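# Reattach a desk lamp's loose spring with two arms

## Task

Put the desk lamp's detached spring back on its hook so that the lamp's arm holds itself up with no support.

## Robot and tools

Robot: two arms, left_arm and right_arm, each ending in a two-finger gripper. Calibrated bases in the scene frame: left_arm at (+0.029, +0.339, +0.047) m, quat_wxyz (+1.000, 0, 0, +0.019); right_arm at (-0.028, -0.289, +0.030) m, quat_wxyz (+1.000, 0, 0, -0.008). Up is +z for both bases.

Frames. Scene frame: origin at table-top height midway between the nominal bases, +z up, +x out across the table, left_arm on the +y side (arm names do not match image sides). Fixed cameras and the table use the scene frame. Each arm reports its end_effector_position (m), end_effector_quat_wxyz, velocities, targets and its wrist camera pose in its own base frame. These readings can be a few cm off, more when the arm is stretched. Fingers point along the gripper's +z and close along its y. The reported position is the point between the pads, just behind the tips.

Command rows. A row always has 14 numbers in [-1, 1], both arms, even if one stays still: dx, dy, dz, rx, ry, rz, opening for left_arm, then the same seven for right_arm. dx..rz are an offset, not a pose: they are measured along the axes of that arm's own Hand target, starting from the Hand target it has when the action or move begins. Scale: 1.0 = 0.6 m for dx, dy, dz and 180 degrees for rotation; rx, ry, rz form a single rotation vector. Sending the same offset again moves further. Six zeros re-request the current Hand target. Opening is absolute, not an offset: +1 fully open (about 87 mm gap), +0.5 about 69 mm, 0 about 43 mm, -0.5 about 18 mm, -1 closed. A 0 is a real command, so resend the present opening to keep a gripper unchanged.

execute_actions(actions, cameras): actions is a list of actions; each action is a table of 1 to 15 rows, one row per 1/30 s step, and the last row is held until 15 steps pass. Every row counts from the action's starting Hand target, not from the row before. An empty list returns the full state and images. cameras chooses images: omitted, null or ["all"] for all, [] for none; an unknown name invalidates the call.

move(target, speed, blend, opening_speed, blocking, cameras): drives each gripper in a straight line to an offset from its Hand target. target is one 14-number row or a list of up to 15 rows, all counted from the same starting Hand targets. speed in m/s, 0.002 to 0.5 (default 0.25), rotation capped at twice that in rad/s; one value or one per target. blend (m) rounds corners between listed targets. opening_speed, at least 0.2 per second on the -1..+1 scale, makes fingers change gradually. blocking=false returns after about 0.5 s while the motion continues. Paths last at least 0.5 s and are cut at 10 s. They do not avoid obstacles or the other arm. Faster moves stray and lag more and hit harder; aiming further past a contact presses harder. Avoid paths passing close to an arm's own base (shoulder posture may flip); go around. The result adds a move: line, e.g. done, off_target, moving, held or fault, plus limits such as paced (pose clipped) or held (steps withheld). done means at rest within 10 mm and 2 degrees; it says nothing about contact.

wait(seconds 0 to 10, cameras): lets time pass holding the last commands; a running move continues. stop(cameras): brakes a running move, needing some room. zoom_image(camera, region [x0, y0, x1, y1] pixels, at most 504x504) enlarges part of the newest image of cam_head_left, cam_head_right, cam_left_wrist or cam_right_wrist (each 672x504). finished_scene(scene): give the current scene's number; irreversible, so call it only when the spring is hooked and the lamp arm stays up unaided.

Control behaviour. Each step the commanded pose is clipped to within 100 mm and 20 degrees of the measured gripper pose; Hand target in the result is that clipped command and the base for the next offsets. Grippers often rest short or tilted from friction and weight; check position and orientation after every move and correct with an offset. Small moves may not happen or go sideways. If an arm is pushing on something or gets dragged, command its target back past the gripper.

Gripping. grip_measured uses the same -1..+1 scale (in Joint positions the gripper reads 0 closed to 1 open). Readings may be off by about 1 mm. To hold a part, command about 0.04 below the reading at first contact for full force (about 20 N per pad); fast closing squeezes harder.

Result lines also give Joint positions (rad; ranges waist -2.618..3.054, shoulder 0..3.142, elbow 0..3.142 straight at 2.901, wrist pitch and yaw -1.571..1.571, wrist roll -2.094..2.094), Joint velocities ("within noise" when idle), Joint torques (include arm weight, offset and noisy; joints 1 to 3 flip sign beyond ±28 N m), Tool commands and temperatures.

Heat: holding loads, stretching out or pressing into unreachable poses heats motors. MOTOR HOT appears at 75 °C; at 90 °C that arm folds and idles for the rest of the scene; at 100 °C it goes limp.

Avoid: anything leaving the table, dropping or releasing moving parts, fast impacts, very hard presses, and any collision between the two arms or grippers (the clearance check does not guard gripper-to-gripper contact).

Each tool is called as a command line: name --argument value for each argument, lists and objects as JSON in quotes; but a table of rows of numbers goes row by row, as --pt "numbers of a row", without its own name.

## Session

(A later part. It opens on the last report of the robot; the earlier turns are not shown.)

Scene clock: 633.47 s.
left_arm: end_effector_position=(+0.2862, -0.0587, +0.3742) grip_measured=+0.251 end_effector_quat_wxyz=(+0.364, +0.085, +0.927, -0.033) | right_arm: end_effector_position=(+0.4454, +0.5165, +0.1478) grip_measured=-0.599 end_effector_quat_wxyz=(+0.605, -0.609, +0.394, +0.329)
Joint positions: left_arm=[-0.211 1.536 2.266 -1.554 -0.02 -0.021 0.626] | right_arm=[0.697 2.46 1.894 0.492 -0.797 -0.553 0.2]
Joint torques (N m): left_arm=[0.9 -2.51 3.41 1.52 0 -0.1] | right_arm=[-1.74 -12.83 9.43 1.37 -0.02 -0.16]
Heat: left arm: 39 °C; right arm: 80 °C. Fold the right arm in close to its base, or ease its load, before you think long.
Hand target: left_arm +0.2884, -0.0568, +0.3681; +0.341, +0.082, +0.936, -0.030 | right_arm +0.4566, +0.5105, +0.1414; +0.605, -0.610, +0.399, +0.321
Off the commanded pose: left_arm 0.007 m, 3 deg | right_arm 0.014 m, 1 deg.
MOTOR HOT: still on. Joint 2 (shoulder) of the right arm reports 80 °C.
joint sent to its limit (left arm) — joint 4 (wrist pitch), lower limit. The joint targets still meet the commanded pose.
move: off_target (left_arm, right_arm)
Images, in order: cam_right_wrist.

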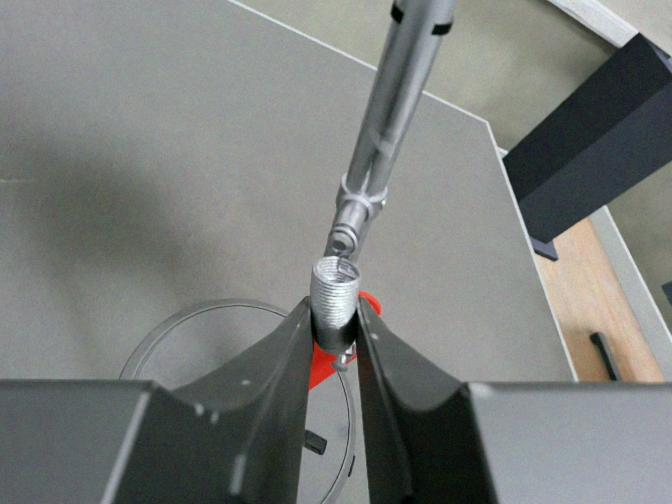

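move --target '[0,0,0,0,0,0,0.25,0.025,0.0,0,0,0,0,-0.9]' --speed 0.06 --cameras '["cam_right_wrist"]'

zoom_image --camera "cam_right_wrist" --region '[270, 240, 410, 400]'

Scene clock: 638.03 s.
left_arm: end_effector_position=(+0.2862, -0.0587, +0.3742) grip_measured=+0.251 end_effector_quat_wxyz=(+0.364, +0.085, +0.927, -0.033) | right_arm: end_effector_position=(+0.4467, +0.5178, +0.1474) grip_measured=-0.599 end_effector_quat_wxyz=(+0.612, -0.611, +0.375, +0.333)
Joint positions: left_arm=[-0.211 1.536 2.266 -1.554 -0.02 -0.021 0.626] | right_arm=[0.691 2.484 1.908 0.532 -0.827 -0.554 0.2]
Joint torques (N m): left_arm=[0.9 -2.51 3.41 1.52 0 -0.1] | right_arm=[-2.18 -11.74 9.14 1.17 0.22 -0.16]
Heat: left arm: 39 °C; right arm: 78 °C. Fold the right arm in close to its base, or ease its load, before you think long.
Hand target: left_arm +0.2884, -0.0568, +0.3681; +0.341, +0.082, +0.936, -0.030 | right_arm +0.4638, +0.5091, +0.1286; +0.605, -0.610, +0.399, +0.321
Off the commanded pose: left_arm 0.007 m, 3 deg | right_arm 0.027 m, 3 deg.
MOTOR HOT: still on. Joint 2 (shoulder) of the right arm reports 78 °C.
joint sent to its limit (left arm) — joint 4 (wrist pitch), lower limit. The joint targets still meet the commanded pose.
move: off_target (left_arm, right_arm)
Images, in order: cam_right_wrist.

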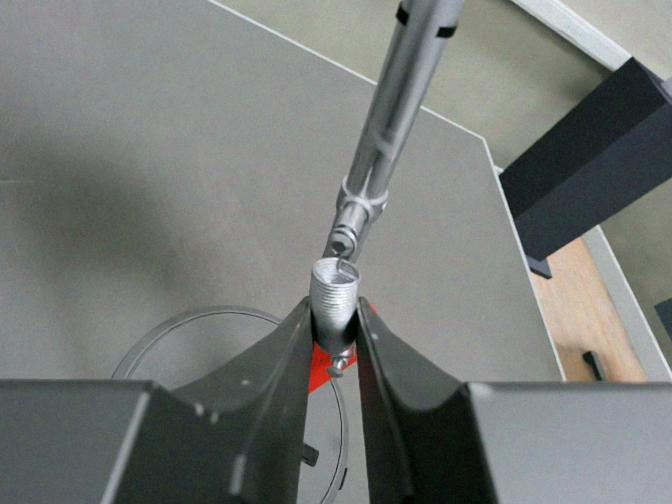

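Scaled by 3.150 from the camera's 672x504 image, which has a finer 960x720 frame.

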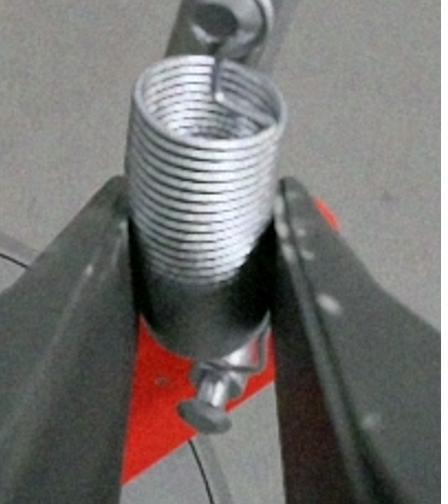

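move --pt "0 0 0 0 0 0 0.25 -0.045 0.003 0 0 0 0 -0.9" --pt "0 0 0 0 0 0 0.25 -0.045 0.003 -0.025 0 0 0 -0.9" --pt "0 0 0 0 0 0 0.25 0.0 0.003 -0.025 0 0 0 -0.9" --speed 0.08 --cameras '["cam_right_wrist"]'

zoom_image --camera "cam_right_wrist" --region '[270, 240, 410, 400]'

Scene clock: 645.33 s.
left_arm: end_effector_position=(+0.2862, -0.0587, +0.3742) grip_measured=+0.251 end_effector_quat_wxyz=(+0.364, +0.085, +0.927, -0.033) | right_arm: end_effector_position=(+0.4446, +0.5091, +0.1502) grip_measured=-0.599 end_effector_quat_wxyz=(+0.615, -0.610, +0.375, +0.329)
Joint positions: left_arm=[-0.211 1.536 2.266 -1.554 -0.02 -0.021 0.626] | right_arm=[0.683 2.447 1.846 0.562 -0.829 -0.557 0.2]
Joint torques (N m): left_arm=[0.9 -2.52 3.43 1.52 0 -0.1] | right_arm=[-2.99 -12.34 6.89 1.26 0.06 -0.13]
Heat: left arm: 39 °C; right arm: 75 °C. Fold the right arm in close to its base, or ease its load, before you think long.
Hand target: left_arm +0.2884, -0.0568, +0.3681; +0.341, +0.082, +0.936, -0.030 | right_arm +0.4608, +0.4943, +0.1285; +0.605, -0.609, +0.399, +0.321
Off the commanded pose: left_arm 0.007 m, 3 deg | right_arm 0.031 m, 3 deg.
MOTOR HOT: still on. Joint 2 (shoulder) of the right arm reports 75 °C.
joint sent to its limit (left arm) — joint 4 (wrist pitch), lower limit. The joint targets still meet the commanded pose.
move: off_target (left_arm, right_arm)
Images, in order: cam_right_wrist.

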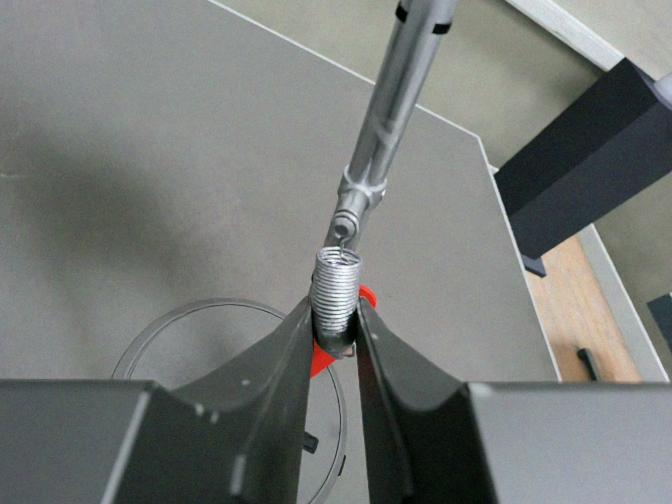

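Scaled by 3.150 from the camera's 672x504 image, which has a finer 960x720 frame.

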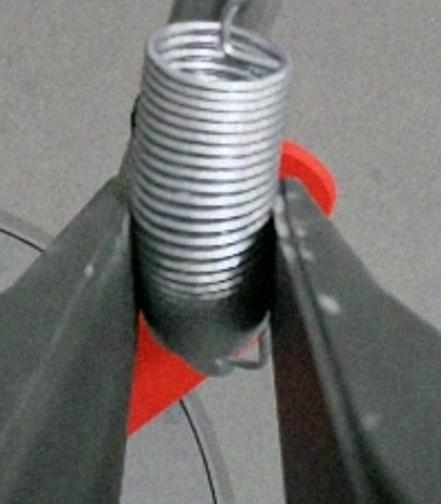

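move --target '[0,0,0,0,0,0,0.25,0.025,-0.012,-0.005,0,0,0,-0.9]' --speed 0.08 --cameras '["cam_right_wrist"]'

zoom_image --camera "cam_right_wrist" --region '[270, 240, 410, 400]'

Scene clock: 652.50 s.
left_arm: end_effector_position=(+0.2862, -0.0587, +0.3742) grip_measured=+0.251 end_effector_quat_wxyz=(+0.364, +0.085, +0.927, -0.033) | right_arm: end_effector_position=(+0.4472, +0.5084, +0.1475) grip_measured=-0.599 end_effector_quat_wxyz=(+0.618, -0.614, +0.357, +0.336)
Joint positions: left_arm=[-0.211 1.536 2.266 -1.554 -0.02 -0.021 0.626] | right_arm=[0.671 2.476 1.867 0.594 -0.87 -0.558 0.2]
Joint torques (N m): left_arm=[0.9 -2.52 3.41 1.52 0 -0.1] | right_arm=[-3.96 -11.33 8.16 0.95 0.28 -0.15]
Heat: left arm: 39 °C; right arm: 74 °C. Fold the right arm in close to its base, or ease its load, before you think long.
Hand target: left_arm +0.2884, -0.0568, +0.3681; +0.341, +0.082, +0.936, -0.030 | right_arm +0.4740, +0.4894, +0.1190; +0.605, -0.610, +0.399, +0.321
Off the commanded pose: left_arm 0.007 m, 3 deg | right_arm 0.043 m, 5 deg.
MOTOR HOT: still on. Joint 2 (shoulder) of the right arm reports 74 °C.
joint sent to its limit (left arm) — joint 4 (wrist pitch), lower limit. The joint targets still meet the commanded pose.
move: off_target (left_arm, right_arm)
Images, in order: cam_right_wrist.

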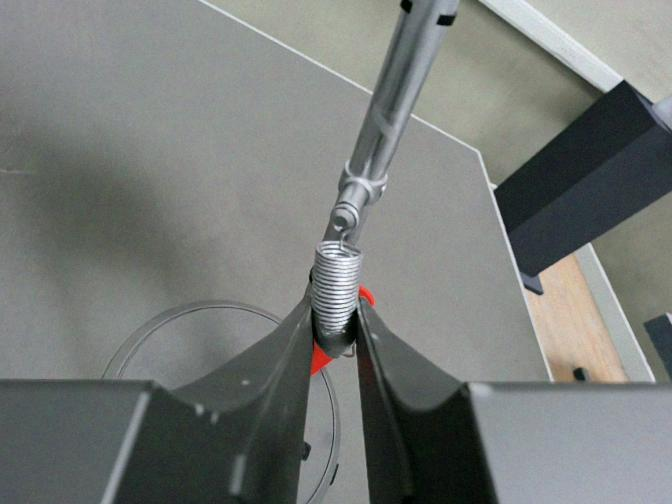

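Scaled by 3.150 from the camera's 672x504 image, which has a finer 960x720 frame.

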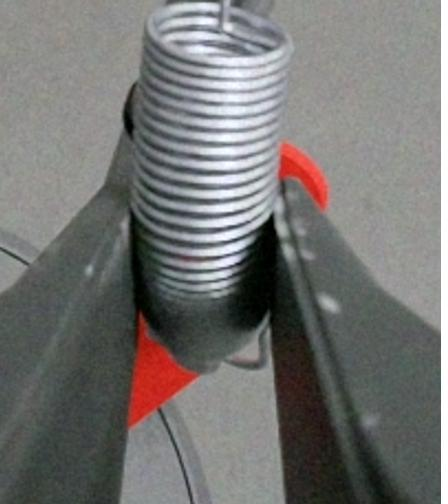

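move --target '[0,0,0,0,0,0,0.25,0.045,-0.012,-0.01,0,0.015,0,-1]' --speed 0.08 --cameras '["cam_right_wrist"]'

zoom_image --camera "cam_right_wrist" --region '[270, 240, 410, 400]'

Scene clock: 656.93 s.
left_arm: end_effector_position=(+0.2862, -0.0587, +0.3742) grip_measured=+0.251 end_effector_quat_wxyz=(+0.364, +0.085, +0.927, -0.033) | right_arm: end_effector_position=(+0.4539, +0.5066, +0.1461) grip_measured=-0.599 end_effector_quat_wxyz=(+0.625, -0.624, +0.336, +0.327)
Joint positions: left_arm=[-0.211 1.536 2.266 -1.554 -0.02 -0.021 0.626] | right_arm=[0.658 2.503 1.903 0.592 -0.902 -0.601 0.2]
Joint torques (N m): left_arm=[0.92 -2.52 3.41 1.52 0 -0.1] | right_arm=[-5.08 -10.59 7.64 0.46 0.64 -0.15]
Heat: left arm: 39 °C; right arm: 73 °C. Fold the right arm in close to its base, or ease its load, before you think long.
Hand target: left_arm +0.2884, -0.0568, +0.3681; +0.341, +0.082, +0.936, -0.030 | right_arm +0.4926, +0.4804, +0.0994; +0.596, -0.617, +0.413, +0.306
Off the commanded pose: left_arm 0.007 m, 3 deg | right_arm 0.066 m, 10 deg.
MOTOR HOT: still on. Joint 2 (shoulder) of the right arm reports 73 °C.
joint sent to its limit (left arm) — joint 4 (wrist pitch), lower limit. The joint targets still meet the commanded pose.
move: off_target (left_arm, right_arm)
Images, in order: cam_right_wrist.

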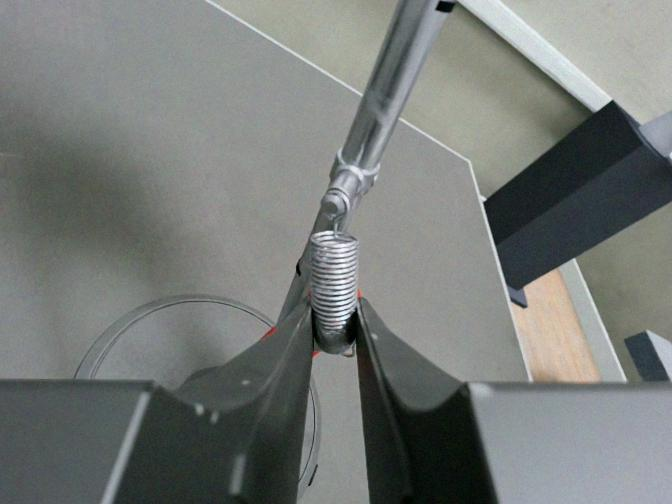

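Scaled by 3.150 from the camera's 672x504 image, which has a finer 960x720 frame.

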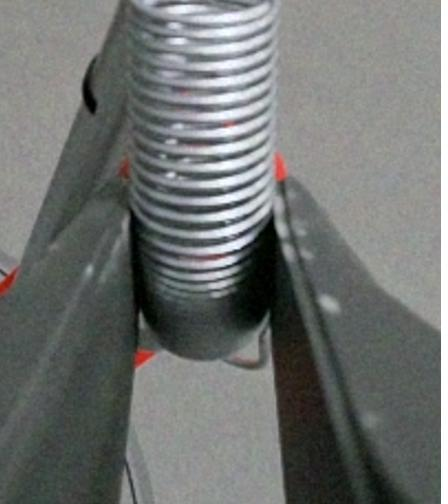

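move --target '[0,0,0,0,0,0,0.25,0.04,0.025,-0.005,0,0.015,0.01,-1]' --speed 0.08 --cameras '["cam_right_wrist"]'

zoom_image --camera "cam_right_wrist" --region '[270, 240, 410, 400]'

Scene clock: 663.87 s.
left_arm: end_effector_position=(+0.2862, -0.0587, +0.3742) grip_measured=+0.251 end_effector_quat_wxyz=(+0.364, +0.085, +0.927, -0.033) | right_arm: end_effector_position=(+0.4543, +0.5053, +0.1412) grip_measured=-0.599 end_effector_quat_wxyz=(+0.628, -0.626, +0.334, +0.320)
Joint positions: left_arm=[-0.211 1.536 2.266 -1.554 -0.02 -0.021 0.626] | right_arm=[0.658 2.503 1.883 0.608 -0.894 -0.617 0.2]
Joint torques (N m): left_arm=[0.9 -2.51 3.41 1.52 0 -0.1] | right_arm=[-4.94 -10.24 3.34 0.34 0.86 -0.13]
Motor temperatures (°C): left_arm=[28 37 39 31 27 25 26] | right_arm=[30 71 48 33 23 24 27]
Hand target: left_arm +0.2884, -0.0568, +0.3681; +0.341, +0.082, +0.936, -0.030 | right_arm +0.4905, +0.4747, +0.0715; +0.581, -0.617, +0.437, +0.301
Off the commanded pose: left_arm 0.007 m, 3 deg | right_arm 0.084 m, 13 deg.
MOTOR HOT: cleared for the motors of the right arm.
joint sent to its limit (left arm) — joint 4 (wrist pitch), lower limit. The joint targets still meet the commanded pose.
move: off_target (left_arm, right_arm)
Images, in order: cam_right_wrist.

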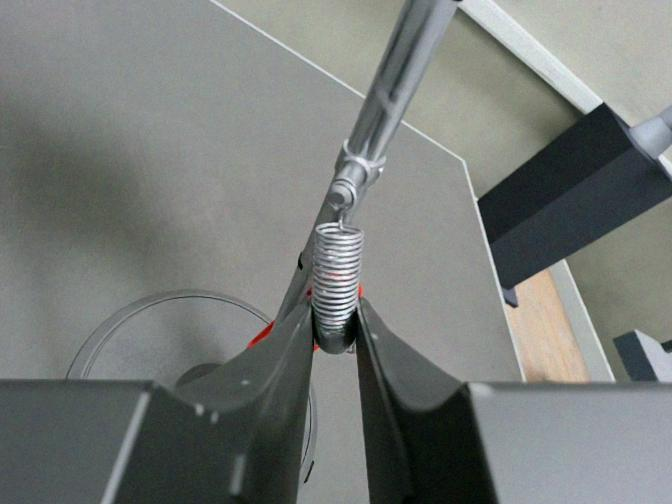

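Scaled by 3.150 from the camera's 672x504 image, which has a finer 960x720 frame.

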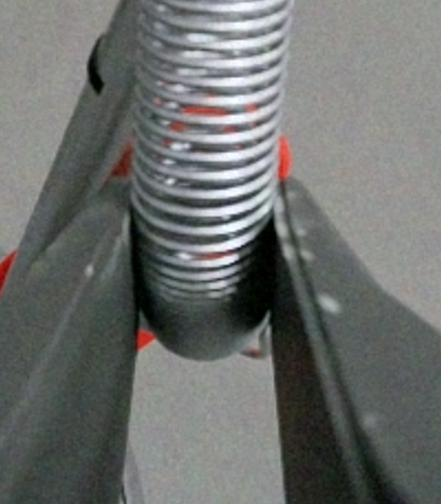

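move --target '[0,0,0,0,0,0,0.25,0,0.003,0.04,0,0,0,-1]' --speed 0.06 --cameras '["cam_right_wrist"]'

zoom_image --camera "cam_right_wrist" --region '[270, 240, 410, 400]'

Scene clock: 669.73 s.
left_arm: end_effector_position=(+0.2865, -0.0587, +0.3743) grip_measured=+0.251 end_effector_quat_wxyz=(+0.364, +0.085, +0.927, -0.033) | right_arm: end_effector_position=(+0.4596, +0.5121, +0.1400) grip_measured=-0.599 end_effector_quat_wxyz=(+0.638, -0.623, +0.327, +0.313)
Joint positions: left_arm=[-0.211 1.536 2.266 -1.553 -0.02 -0.021 0.626] | right_arm=[0.664 2.541 1.927 0.629 -0.88 -0.619 0.2]
Joint torques (N m): left_arm=[0.91 -2.52 3.41 1.51 0 -0.1] | right_arm=[-2.77 -8.81 6.64 0.09 1.06 0.04]
Hand target: left_arm +0.2884, -0.0568, +0.3682; +0.341, +0.082, +0.936, -0.030 | right_arm +0.4921, +0.4984, +0.0672; +0.581, -0.617, +0.437, +0.301
Off the commanded pose: left_arm 0.007 m, 3 deg | right_arm 0.081 m, 14 deg.
joint sent to its limit (left arm) — joint 4 (wrist pitch), lower limit. The joint targets still meet the commanded pose.
move: off_target (left_arm, right_arm)
Images, in order: cam_right_wrist.

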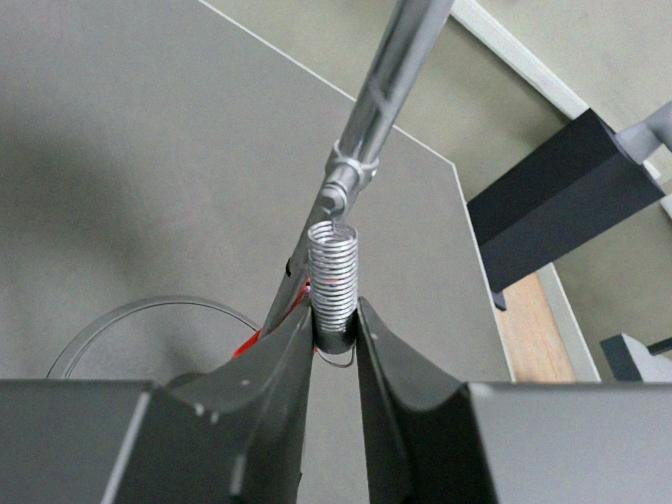

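Scaled by 3.150 from the camera's 672x504 image, which has a finer 960x720 frame.

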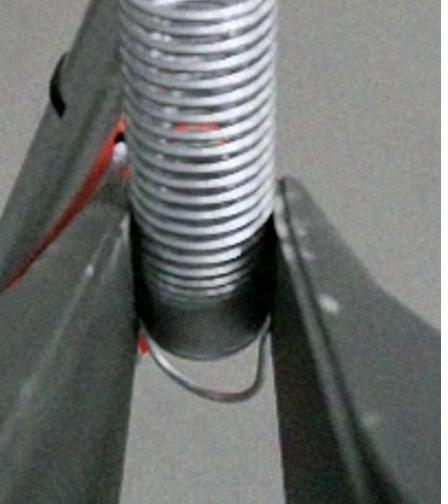

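move --target '[0,0,0,0,0,0,0.25,-0.015,0.03,-0.01,0,0,0,-1]' --speed 0.06 --cameras '["cam_right_wrist"]'

zoom_image --camera "cam_right_wrist" --region '[270, 240, 410, 400]'

Scene clock: 679.03 s.
left_arm: end_effector_position=(+0.2865, -0.0587, +0.3744) grip_measured=+0.251 end_effector_quat_wxyz=(+0.364, +0.085, +0.927, -0.033) | right_arm: end_effector_position=(+0.4573, +0.5110, +0.1360) grip_measured=-0.599 end_effector_quat_wxyz=(+0.644, -0.617, +0.337, +0.302)
Joint positions: left_arm=[-0.211 1.536 2.266 -1.553 -0.02 -0.021 0.626] | right_arm=[0.674 2.521 1.87 0.668 -0.835 -0.619 0.2]
Joint torques (N m): left_arm=[0.91 -2.52 3.43 1.51 0 -0.1] | right_arm=[-1.78 -11.77 3.03 0.11 0.78 0.07]
Motor temperatures (°C): left_arm=[28 37 38 31 27 25 26] | right_arm=[30 66 46 32 24 24 27]
Heat: left arm: 38 °C; right arm: 66 °C.
Hand target: left_arm +0.2884, -0.0568, +0.3682; +0.341, +0.082, +0.936, -0.030 | right_arm +0.4714, +0.4951, +0.0678; +0.581, -0.617, +0.437, +0.301
Off the commanded pose: left_arm 0.007 m, 3 deg | right_arm 0.071 m, 13 deg.
joint sent to its limit (left arm) — joint 4 (wrist pitch), lower limit. The joint targets still meet the commanded pose.
move: off_target (left_arm, right_arm)
Images, in order: cam_right_wrist.

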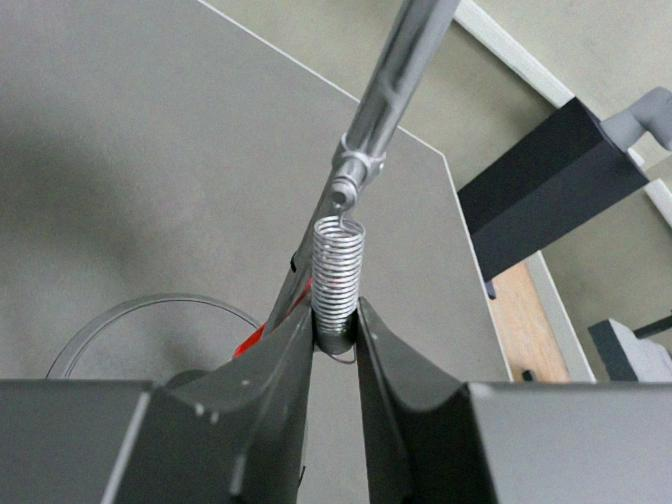

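Scaled by 3.150 from the camera's 672x504 image, which has a finer 960x720 frame.

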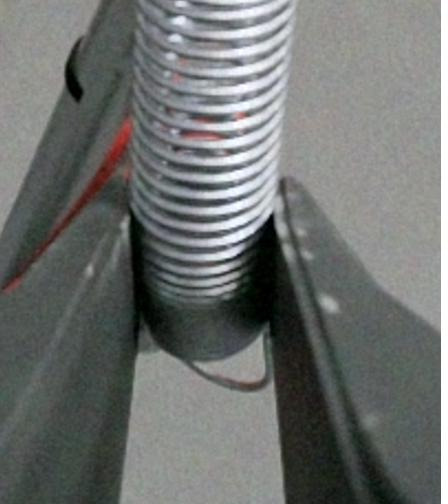

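move --target '[0,0,0,0,0,0,0.25,0.0,0.02,0.045,0,0,0,-1]' --speed 0.06 --cameras '["cam_right_wrist"]'

zoom_image --camera "cam_right_wrist" --region '[270, 240, 410, 400]'

Scene clock: 706.60 s.
left_arm: end_effector_position=(+0.2865, -0.0587, +0.3744) grip_measured=+0.251 end_effector_quat_wxyz=(+0.364, +0.085, +0.927, -0.033) | right_arm: end_effector_position=(+0.4568, +0.5190, +0.1370) grip_measured=-0.600 end_effector_quat_wxyz=(+0.654, -0.609, +0.343, +0.290)
Joint positions: left_arm=[-0.211 1.536 2.266 -1.553 -0.02 -0.021 0.626] | right_arm=[0.694 2.527 1.872 0.687 -0.781 -0.618 0.2]
Joint torques (N m): left_arm=[0.91 -2.51 3.43 1.51 0 -0.1] | right_arm=[0.36 -8.1 7.12 0.05 0.71 0.17]
Hand target: left_arm +0.2884, -0.0568, +0.3682; +0.341, +0.082, +0.936, -0.030 | right_arm +0.4643, +0.5223, +0.0585; +0.581, -0.617, +0.437, +0.301
Off the commanded pose: left_arm 0.007 m, 3 deg | right_arm 0.079 m, 14 deg.
joint sent to its limit (left arm) — joint 4 (wrist pitch), lower limit. The joint targets still meet the commanded pose.
move: off_target (left_arm, right_arm)
Images, in order: cam_right_wrist.

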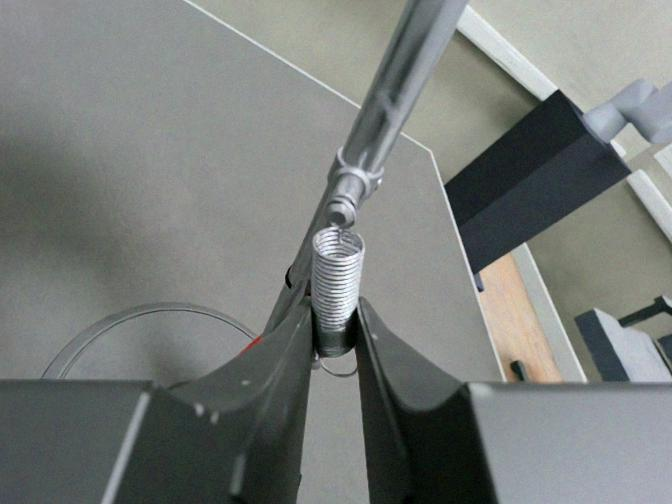

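Scaled by 3.150 from the camera's 672x504 image, which has a finer 960x720 frame.

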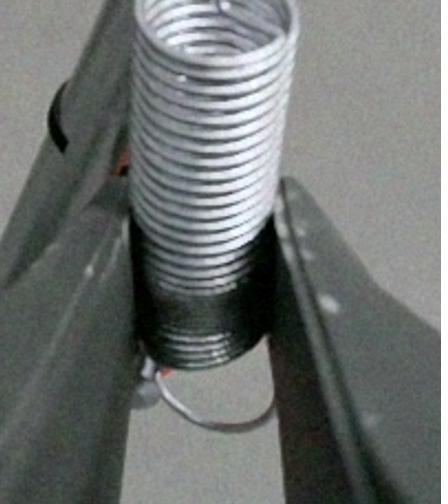

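move --pt "0 0 0 0 0 0 0.25 0.0 0.0 -0.025 0 0 0 -1" --pt "0 0 0 0 0 0 0.25 0.0 0.04 -0.025 0 0 0 -1" --speed 0.06 --cameras '["cam_right_wrist"]'

zoom_image --camera "cam_right_wrist" --region '[270, 240, 410, 400]'

Scene clock: 711.83 s.
left_arm: end_effector_position=(+0.2865, -0.0587, +0.3744) grip_measured=+0.251 end_effector_quat_wxyz=(+0.364, +0.085, +0.927, -0.033) | right_arm: end_effector_position=(+0.4525, +0.5142, +0.1349) grip_measured=-0.600 end_effector_quat_wxyz=(+0.676, -0.594, +0.346, +0.267)
Joint positions: left_arm=[-0.211 1.536 2.266 -1.553 -0.02 -0.021 0.626] | right_arm=[0.709 2.498 1.765 0.806 -0.709 -0.618 0.2]
Joint torques (N m): left_arm=[0.9 -2.51 3.41 1.5 0 -0.1] | right_arm=[0.2 -10.73 2.32 -0.14 0.05 0.28]
Hand target: left_arm +0.2884, -0.0568, +0.3682; +0.341, +0.082, +0.936, -0.030 | right_arm +0.4409, +0.5091, +0.0497; +0.581, -0.617, +0.437, +0.301
Off the commanded pose: left_arm 0.007 m, 3 deg | right_arm 0.086 m, 16 deg.
joint sent to its limit (left arm) — joint 4 (wrist pitch), lower limit. The joint targets still meet the commanded pose.
move: off_target (left_arm, right_arm)
Images, in order: cam_right_wrist.

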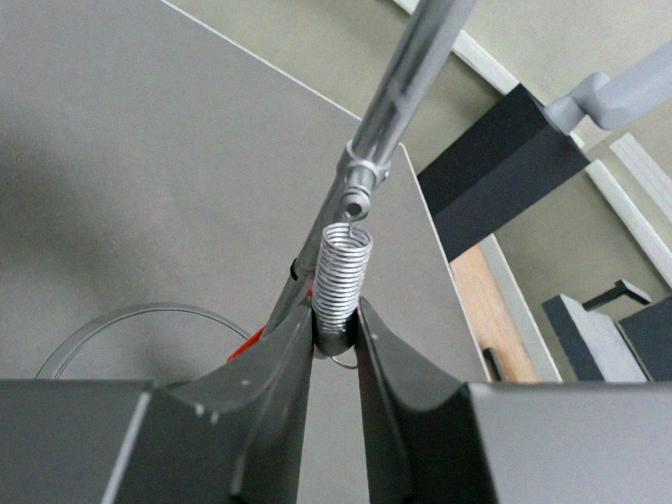

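Scaled by 3.150 from the camera's 672x504 image, which has a finer 960x720 frame.

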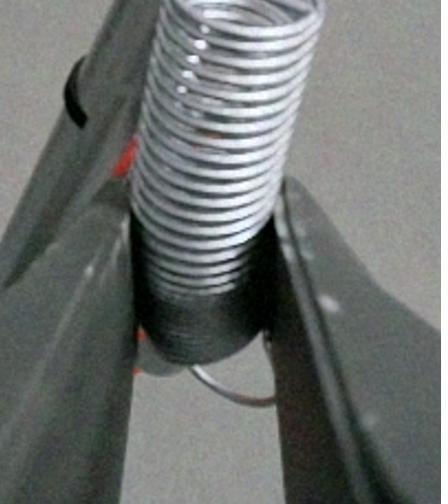

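move --target '[0,0,0,0,0,0,0.25,-0.005,0.05,-0.005,0,0,0,-1]' --speed 0.06 --cameras '["cam_right_wrist"]'

zoom_image --camera "cam_right_wrist" --region '[270, 240, 410, 400]'

Scene clock: 718.00 s.
left_arm: end_effector_position=(+0.2840, -0.0582, +0.3672) grip_measured=+0.250 end_effector_quat_wxyz=(+0.347, +0.086, +0.934, -0.031) | right_arm: end_effector_position=(+0.3826, +0.5236, +0.0434) grip_measured=-0.603 end_effector_quat_wxyz=(-0.579, +0.631, -0.398, -0.328)
Joint positions: left_arm=[-0.211 1.545 2.261 -1.576 -0.02 -0.021 0.625] | right_arm=[0.785 2.507 1.586 0.767 -0.734 -0.596 0.199]
Joint torques (N m): left_arm=[0.91 -3.36 3.81 1.7 0 -0.1] | right_arm=[-3.51 -14.26 8.28 1.08 0.59 0.04]
Hand target: left_arm +0.2884, -0.0568, +0.3681; +0.341, +0.082, +0.936, -0.030 | right_arm +0.4127, +0.5083, +0.0392; -0.581, +0.617, -0.437, -0.301
Off the commanded pose: left_arm 0.005 m, 1 deg | right_arm 0.034 m, 6 deg.
joint read past its limit (left arm) — joint 4 (wrist pitch), lower limit.
joint sent to its limit (left arm) — joint 4 (wrist pitch), lower limit. The joint targets still meet the commanded pose.
move: off_target (right_arm)
Images, in order: cam_right_wrist.

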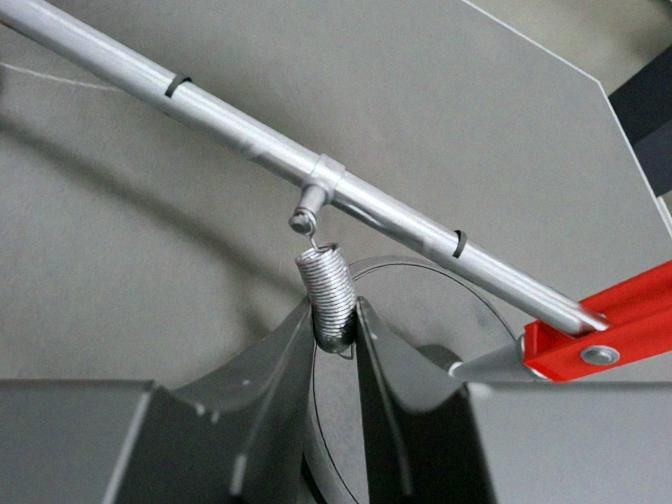

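Scaled by 3.150 from the camera's 672x504 image, which has a finer 960x720 frame.

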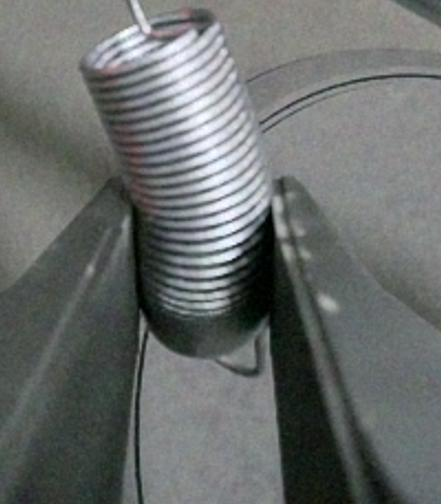

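execute_actions --actions '[]'

zoom_image --camera "cam_head_right" --region '[130, 140, 330, 340]'

Scene clock: 719.87 s.
left_arm: end_effector_position=(+0.2840, -0.0582, +0.3672) grip_measured=+0.250 end_effector_quat_wxyz=(+0.347, +0.086, +0.934, -0.031) | right_arm: end_effector_position=(+0.3825, +0.5236, +0.0434) grip_measured=-0.603 end_effector_quat_wxyz=(-0.579, +0.632, -0.398, -0.329)
Joint positions: left_arm=[-0.211 1.545 2.261 -1.576 -0.02 -0.021 0.625] | right_arm=[0.785 2.507 1.586 0.767 -0.735 -0.596 0.199]
Joint velocities: within noise
Joint torques (N m): left_arm=[0.9 -3.36 3.81 1.7 0 -0.1] | right_arm=[-3.52 -14.13 8.2 1.1 0.59 0.04]
Motor temperatures (°C): left_arm=[28 36 38 31 27 25 26] | right_arm=[29 66 44 30 24 24 27]
Heat: left arm: 38 °C; right arm: 66 °C.
Hand target: left_arm +0.2884, -0.0568, +0.3681; +0.341, +0.082, +0.936, -0.030 | right_arm +0.4127, +0.5083, +0.0392; -0.581, +0.617, -0.437, -0.301
Tool commands: left_gripper/opening=+0.25 right_gripper/opening=-1.0
Off the commanded pose: left_arm 0.005 m, 1 deg | right_arm 0.034 m, 6 deg.
joint read past its limit (left arm) — joint 4 (wrist pitch), lower limit.

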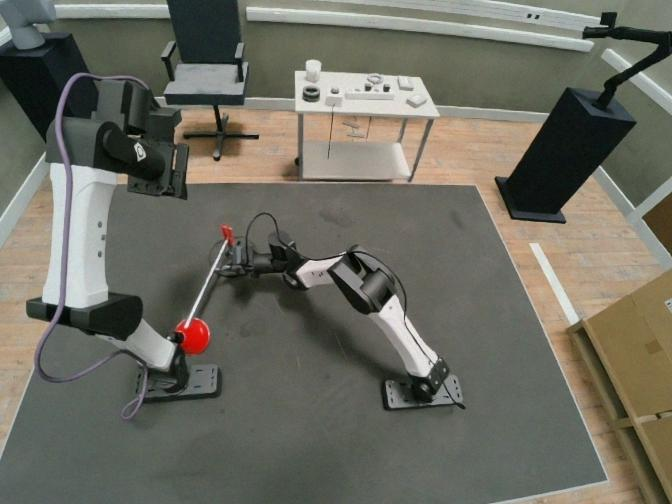

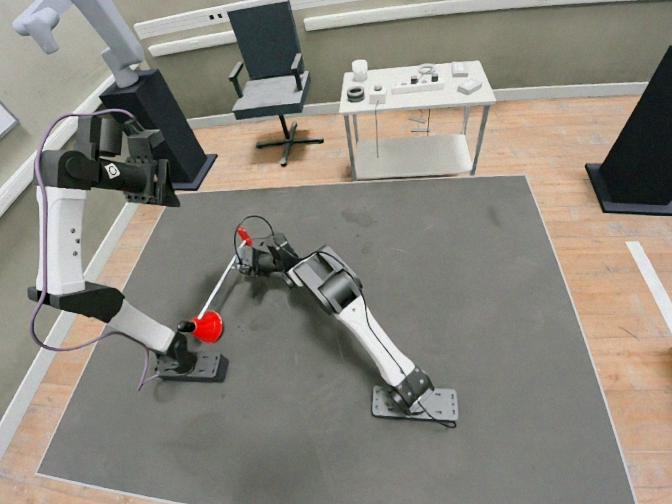

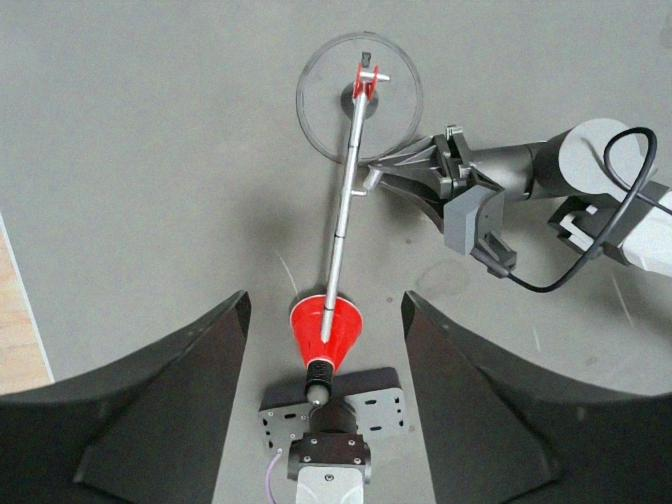

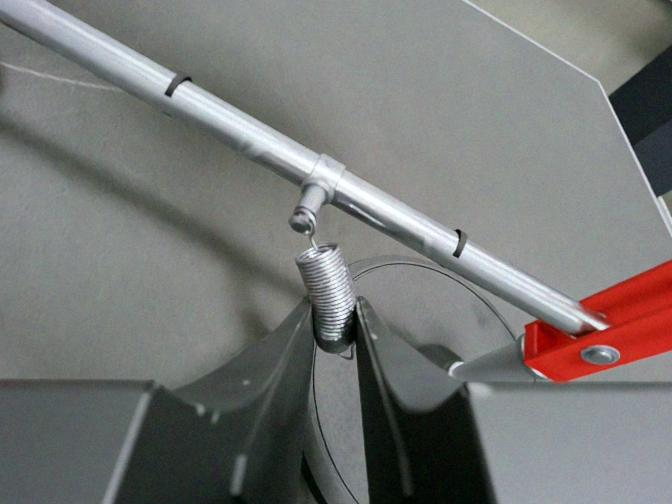

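Scaled by 2.520 from the camera's 672x504 image, which has a finer 960x720 frame.

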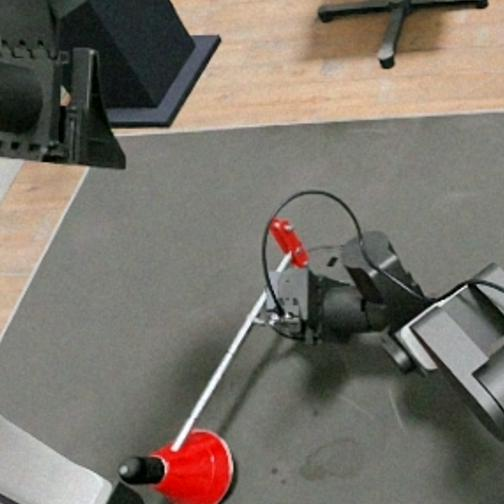

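move --target '[-0.05,0.15,-0.2,0,0,0,0.6,0,0,0,0,0,0,-1]' --cameras '[]'

move --target '[0,0,0,0,0,0,0.6,-0.11,-0.131,-0.03,0,0,0,-1]' --speed 0.06

zoom_image --camera "cam_right_wrist" --region '[270, 240, 410, 400]'

Scene clock: 730.77 s.
left_arm: end_effector_position=(+0.2478, +0.0392, +0.4762) grip_measured=+0.600 end_effector_quat_wxyz=(+0.535, +0.052, +0.843, +0.021) | right_arm: end_effector_position=(+0.3824, +0.5236, +0.0434) grip_measured=-0.603 end_effector_quat_wxyz=(-0.579, +0.632, -0.397, -0.329)
Joint positions: left_arm=[0.345 1.462 2.569 -1.575 0.331 0.263 0.8] | right_arm=[0.785 2.507 1.586 0.767 -0.735 -0.596 0.199]
Joint torques (N m): left_arm=[0.92 -1.24 2.66 2 0.15 -0.02] | right_arm=[-3.51 -14.17 8.18 1.09 0.6 0.03]
Hand target: left_arm +0.2506, +0.0412, +0.4794; +0.385, +0.075, +0.920, -0.018 | right_arm +0.4127, +0.5083, +0.0392; -0.581, +0.617, -0.437, -0.301
Off the commanded pose: left_arm 0.005 m, 26 deg; orientation clipped | right_arm 0.034 m, 6 deg.
joint read past its limit (left arm) — joint 4 (wrist pitch), lower limit.
joint sent to its limit (left arm) — joint 4 (wrist pitch), lower limit. The joint targets are off in orientation, not in position.
move: off_target (left_arm, right_arm); limits=paced

Scene clock: 733.10 s.
left_arm: end_effector_position=(+0.2478, +0.0390, +0.4764) grip_measured=+0.600 end_effector_quat_wxyz=(+0.536, +0.052, +0.843, +0.019) | right_arm: end_effector_position=(+0.4014, +0.5039, +0.0645) grip_measured=-0.603 end_effector_quat_wxyz=(-0.502, +0.640, -0.463, -0.352)
Joint positions: left_arm=[0.349 1.462 2.569 -1.575 0.338 0.264 0.8] | right_arm=[0.728 2.438 1.738 0.338 -0.794 -0.596 0.199]
Joint torques (N m): left_arm=[0.92 -1.24 2.63 1.99 0.16 -0.02] | right_arm=[-4.16 -21.15 12.71 1.93 0.49 -0.16]
Hand target: left_arm +0.2506, +0.0412, +0.4794; +0.385, +0.075, +0.919, -0.018 | right_arm +0.4512, +0.4988, +0.1354; -0.581, +0.617, -0.437, -0.301
Off the commanded pose: left_arm 0.005 m, 20 deg; orientation clipped | right_arm 0.087 m, 12 deg.
joint read past its limit (left arm) — joint 4 (wrist pitch), lower limit.
joint sent to its limit (left arm) — joint 4 (wrist pitch), lower limit. The joint targets are off in orientation, not in position.
move: off_target (left_arm, right_arm); limits=paced

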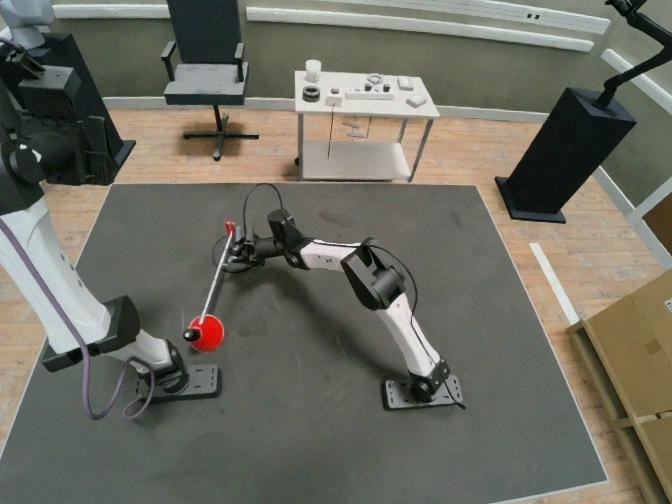

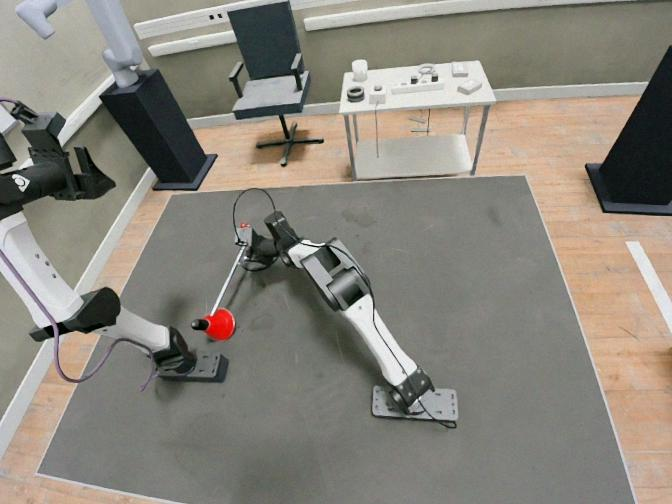

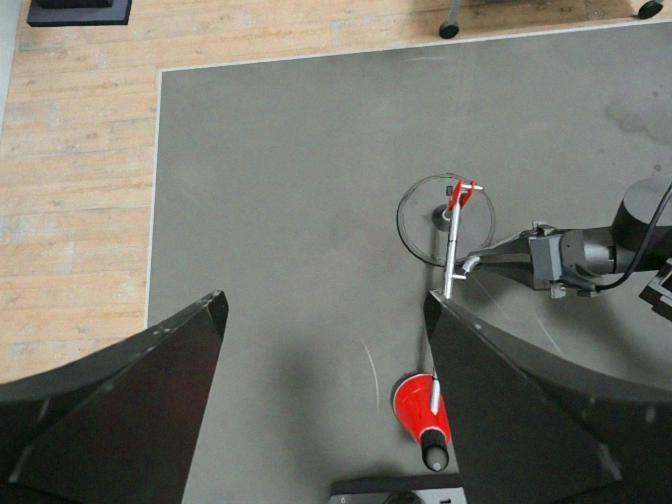

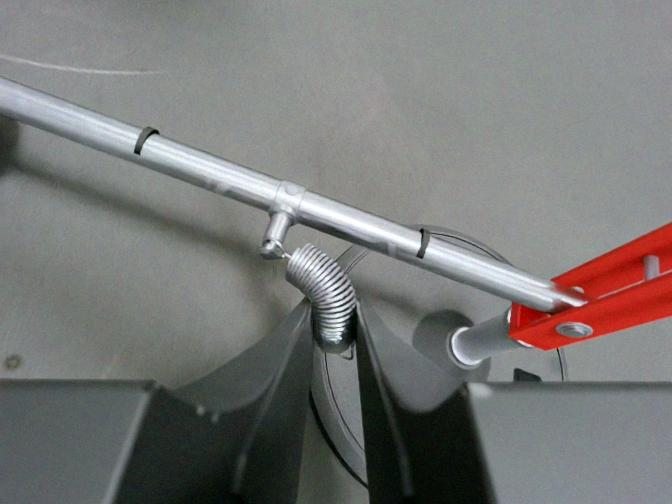

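Scaled by 3.150 from the camera's 672x504 image, which has a finer 960x720 frame.

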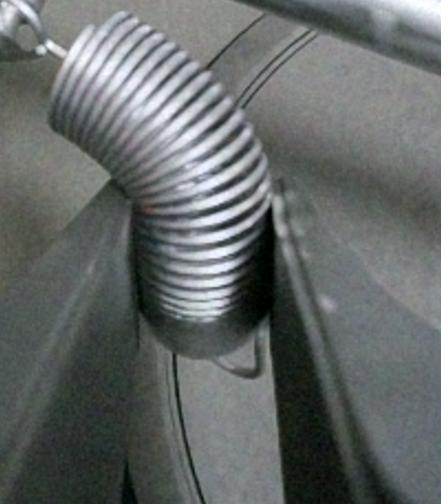

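move --pt "0 0 0 0 0 0 0.6 0.05 0.08 -0.03 0 0 0 -1" --pt "0 0 0 0 0 0 0.6 0.05 0.08 -0.03 0 0 0 0" --pt "0 0 0 0 0 0 0.6 0.0735 0.113 -0.112 0 0 0 0" --pt "0 0 0 0 0 0 0.6 -0.043 0.296 0.002 -0.049 0.05 -0.343 0" --speed 0.15 --opening_speed 0.8 --cameras '["cam_right_wrist","cam_left_wrist"]'

Scene clock: 759.67 s.
left_arm: end_effector_position=(+0.2478, +0.0389, +0.4764) grip_measured=+0.600 end_effector_quat_wxyz=(+0.536, +0.053, +0.843, +0.019) | right_arm: end_effector_position=(+0.2842, +0.5157, +0.0645) grip_measured=+0.000 end_effector_quat_wxyz=(-0.568, +0.817, -0.085, +0.047)
Joint positions: left_arm=[0.349 1.462 2.569 -1.575 0.339 0.264 0.8] | right_arm=[1.039 2.179 1.166 0.635 -0.324 -1.676 0.5]
Joint torques (N m): left_arm=[0.94 -1.26 2.62 1.99 0.16 -0.02] | right_arm=[0.18 -14.87 5.64 1.46 0.02 -0.12]
Motor temperatures (°C): left_arm=[28 35 37 33 27 25 26] | right_arm=[30 87 50 34 23 24 27]
Heat: left arm: 37 °C; right arm: 87 °C. Fold the right arm in close to its base, or ease its load, before you think long.
Hand target: left_arm +0.2506, +0.0412, +0.4794; +0.385, +0.075, +0.919, -0.018 | right_arm +0.2821, +0.5148, +0.0772; -0.572, +0.815, -0.077, +0.055
Off the commanded pose: left_arm 0.005 m, 20 deg | right_arm 0.013 m, 1 deg.
MOTOR HOT: joint 2 (shoulder) of the right arm reports 87 °C; the controller's stop level is 90 °C. To cool a motor, set the load down, stop pushing, or move to a pose that needs little force.
joint read past its limit (left arm) — joint 4 (wrist pitch), lower limit.
joint sent to its limit (left arm) — joint 4 (wrist pitch), lower limit. The joint targets are off in orientation, not in position.
move: off_target (left_arm, right_arm); target 2's new opening was sent with right_arm's hand 0.035 m and 5 deg from that target
Images, in order: cam_left_wrist, cam_right_wrist.

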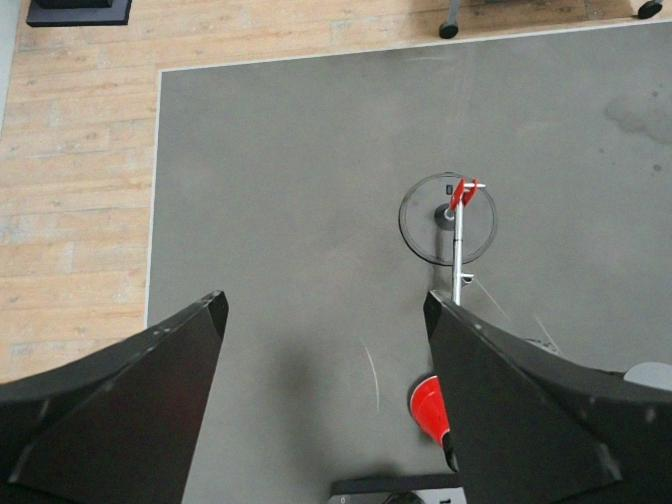

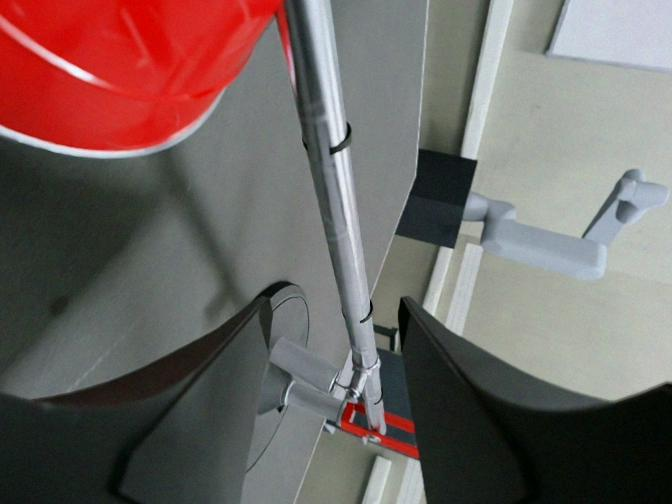

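move --target '[0,0,0,0,0,0,0.6,0.02,-0.02,-0.55,0,0,0,0]' --speed 0.3 --cameras '[]'

Scene clock: 767.63 s.
left_arm: end_effector_position=(+0.2478, +0.0389, +0.4764) grip_measured=+0.600 end_effector_quat_wxyz=(+0.536, +0.053, +0.843, +0.019) | right_arm: end_effector_position=(+0.2322, +0.2115, +0.1890) grip_measured=+0.000 end_effector_quat_wxyz=(-0.568, +0.817, -0.087, +0.046)
Joint positions: left_arm=[0.349 1.462 2.569 -1.575 0.339 0.264 0.8] | right_arm=[0.346 0.924 0.571 -0.283 -0.939 -2.083 0.5]
Joint torques (N m): left_arm=[0.94 -1.25 2.62 1.99 0.16 -0.02] | right_arm=[-0.9 -1.06 10.96 1.1 -0.38 -0.11]
Heat: left arm: 37 °C; right arm: 85 °C. Fold the right arm in close to its base, or ease its load, before you think long.
Hand target: left_arm +0.2506, +0.0412, +0.4794; +0.385, +0.075, +0.919, -0.018 | right_arm +0.2360, +0.2118, +0.2008; -0.572, +0.815, -0.078, +0.055
Off the commanded pose: left_arm 0.005 m, 20 deg | right_arm 0.012 m, 2 deg.
MOTOR HOT: still on. Joint 2 (shoulder) of the right arm reports 85 °C.
joint read past its limit (left arm) — joint 4 (wrist pitch), lower limit.
joint sent to its limit (left arm) — joint 4 (wrist pitch), lower limit. The joint targets are off in orientation, not in position.
move: off_target (left_arm, right_arm)

move --target '[0.13,-0.2275,0.511,0.019,0.253,0.025,0.5,0,0,0,0,0,0,0]' --speed 0.2 --cameras '["cam_left_wrist"]'

Scene clock: 779.80 s.
left_arm: end_effector_position=(+0.3870, -0.1056, +0.1987) grip_measured=+0.500 end_effector_quat_wxyz=(+0.113, +0.124, +0.986, -0.010) | right_arm: end_effector_position=(+0.2320, +0.2115, +0.1889) grip_measured=+0.000 end_effector_quat_wxyz=(-0.568, +0.818, -0.086, +0.045)
Joint positions: left_arm=[-0.27 2.133 2.363 -1.574 -0.012 -0.018 0.75] | right_arm=[0.346 0.925 0.571 -0.284 -0.939 -2.084 0.5]
Joint torques (N m): left_arm=[-0.46 -8.72 6.79 0.94 0.08 -0.19] | right_arm=[-0.91 -1.07 10.99 1.12 -0.38 -0.11]
Motor temperatures (°C): left_arm=[28 35 37 33 27 25 26] | right_arm=[29 73 51 32 23 24 26]
Heat: left arm: 37 °C; right arm: 73 °C. Fold the right arm in close to its base, or ease its load, before you think long.
Hand target: left_arm +0.3923, -0.1118, +0.2051; -0.002, +0.123, +0.992, +0.001 | right_arm +0.2360, +0.2118, +0.2009; -0.572, +0.815, -0.077, +0.055
Off the commanded pose: left_arm 0.010 m, 13 deg | right_arm 0.013 m, 2 deg.
MOTOR HOT: still on. Joint 2 (shoulder) of the right arm reports 73 °C.
joint read past its limit (left arm) — joint 4 (wrist pitch), lower limit.
joint sent to its limit (left arm) — joint 4 (wrist pitch), lower limit. The joint targets are off in orientation, not in position.
move: off_target (left_arm, right_arm)
Images, in order: cam_left_wrist.

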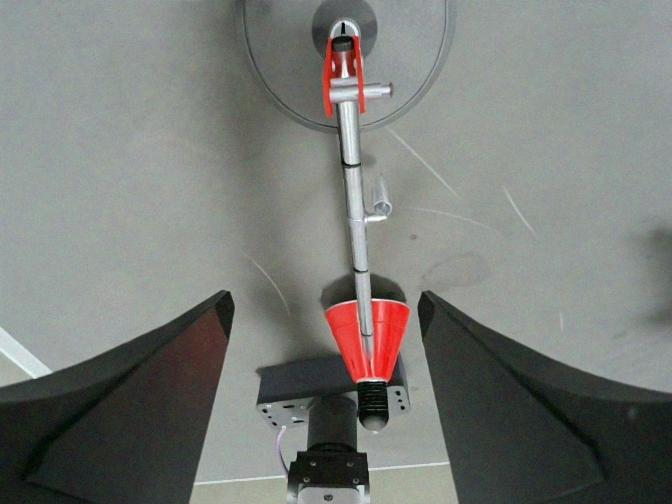

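move --target '[0,-0.026,0.11,0,0,0,0.5,0,0,0,0,0,0,0]' --speed 0.12 --cameras '["cam_left_wrist"]'

Scene clock: 786.17 s.
left_arm: end_effector_position=(+0.3865, -0.1208, +0.1411) grip_measured=+0.500 end_effector_quat_wxyz=(+0.034, +0.123, +0.992, -0.001) | right_arm: end_effector_position=(+0.2320, +0.2115, +0.1889) grip_measured=+0.000 end_effector_quat_wxyz=(-0.568, +0.818, -0.086, +0.045)
Joint positions: left_arm=[-0.302 2.268 2.338 -1.574 -0.01 -0.054 0.75] | right_arm=[0.346 0.925 0.571 -0.284 -0.939 -2.084 0.5]
Joint torques (N m): left_arm=[-0.61 -9.24 5.01 0.64 0.08 -0.19] | right_arm=[-0.92 -1.09 10.99 1.13 -0.38 -0.12]
Hand target: left_arm +0.3883, -0.1269, +0.1392; -0.002, +0.123, +0.992, +0.001 | right_arm +0.2360, +0.2119, +0.2009; -0.572, +0.815, -0.077, +0.055
Off the commanded pose: left_arm 0.007 m, 4 deg | right_arm 0.013 m, 2 deg.
MOTOR HOT: cleared for the motors of the right arm.
joint read past its limit (left arm) — joint 4 (wrist pitch), lower limit.
joint sent to its limit (left arm) — joint 4 (wrist pitch), lower limit. The joint targets are off in orientation, not in position.
move: off_target (left_arm, right_arm)
Images, in order: cam_left_wrist.

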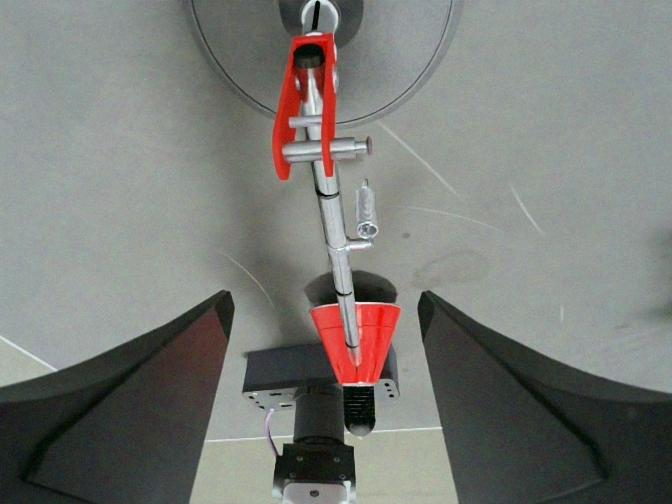

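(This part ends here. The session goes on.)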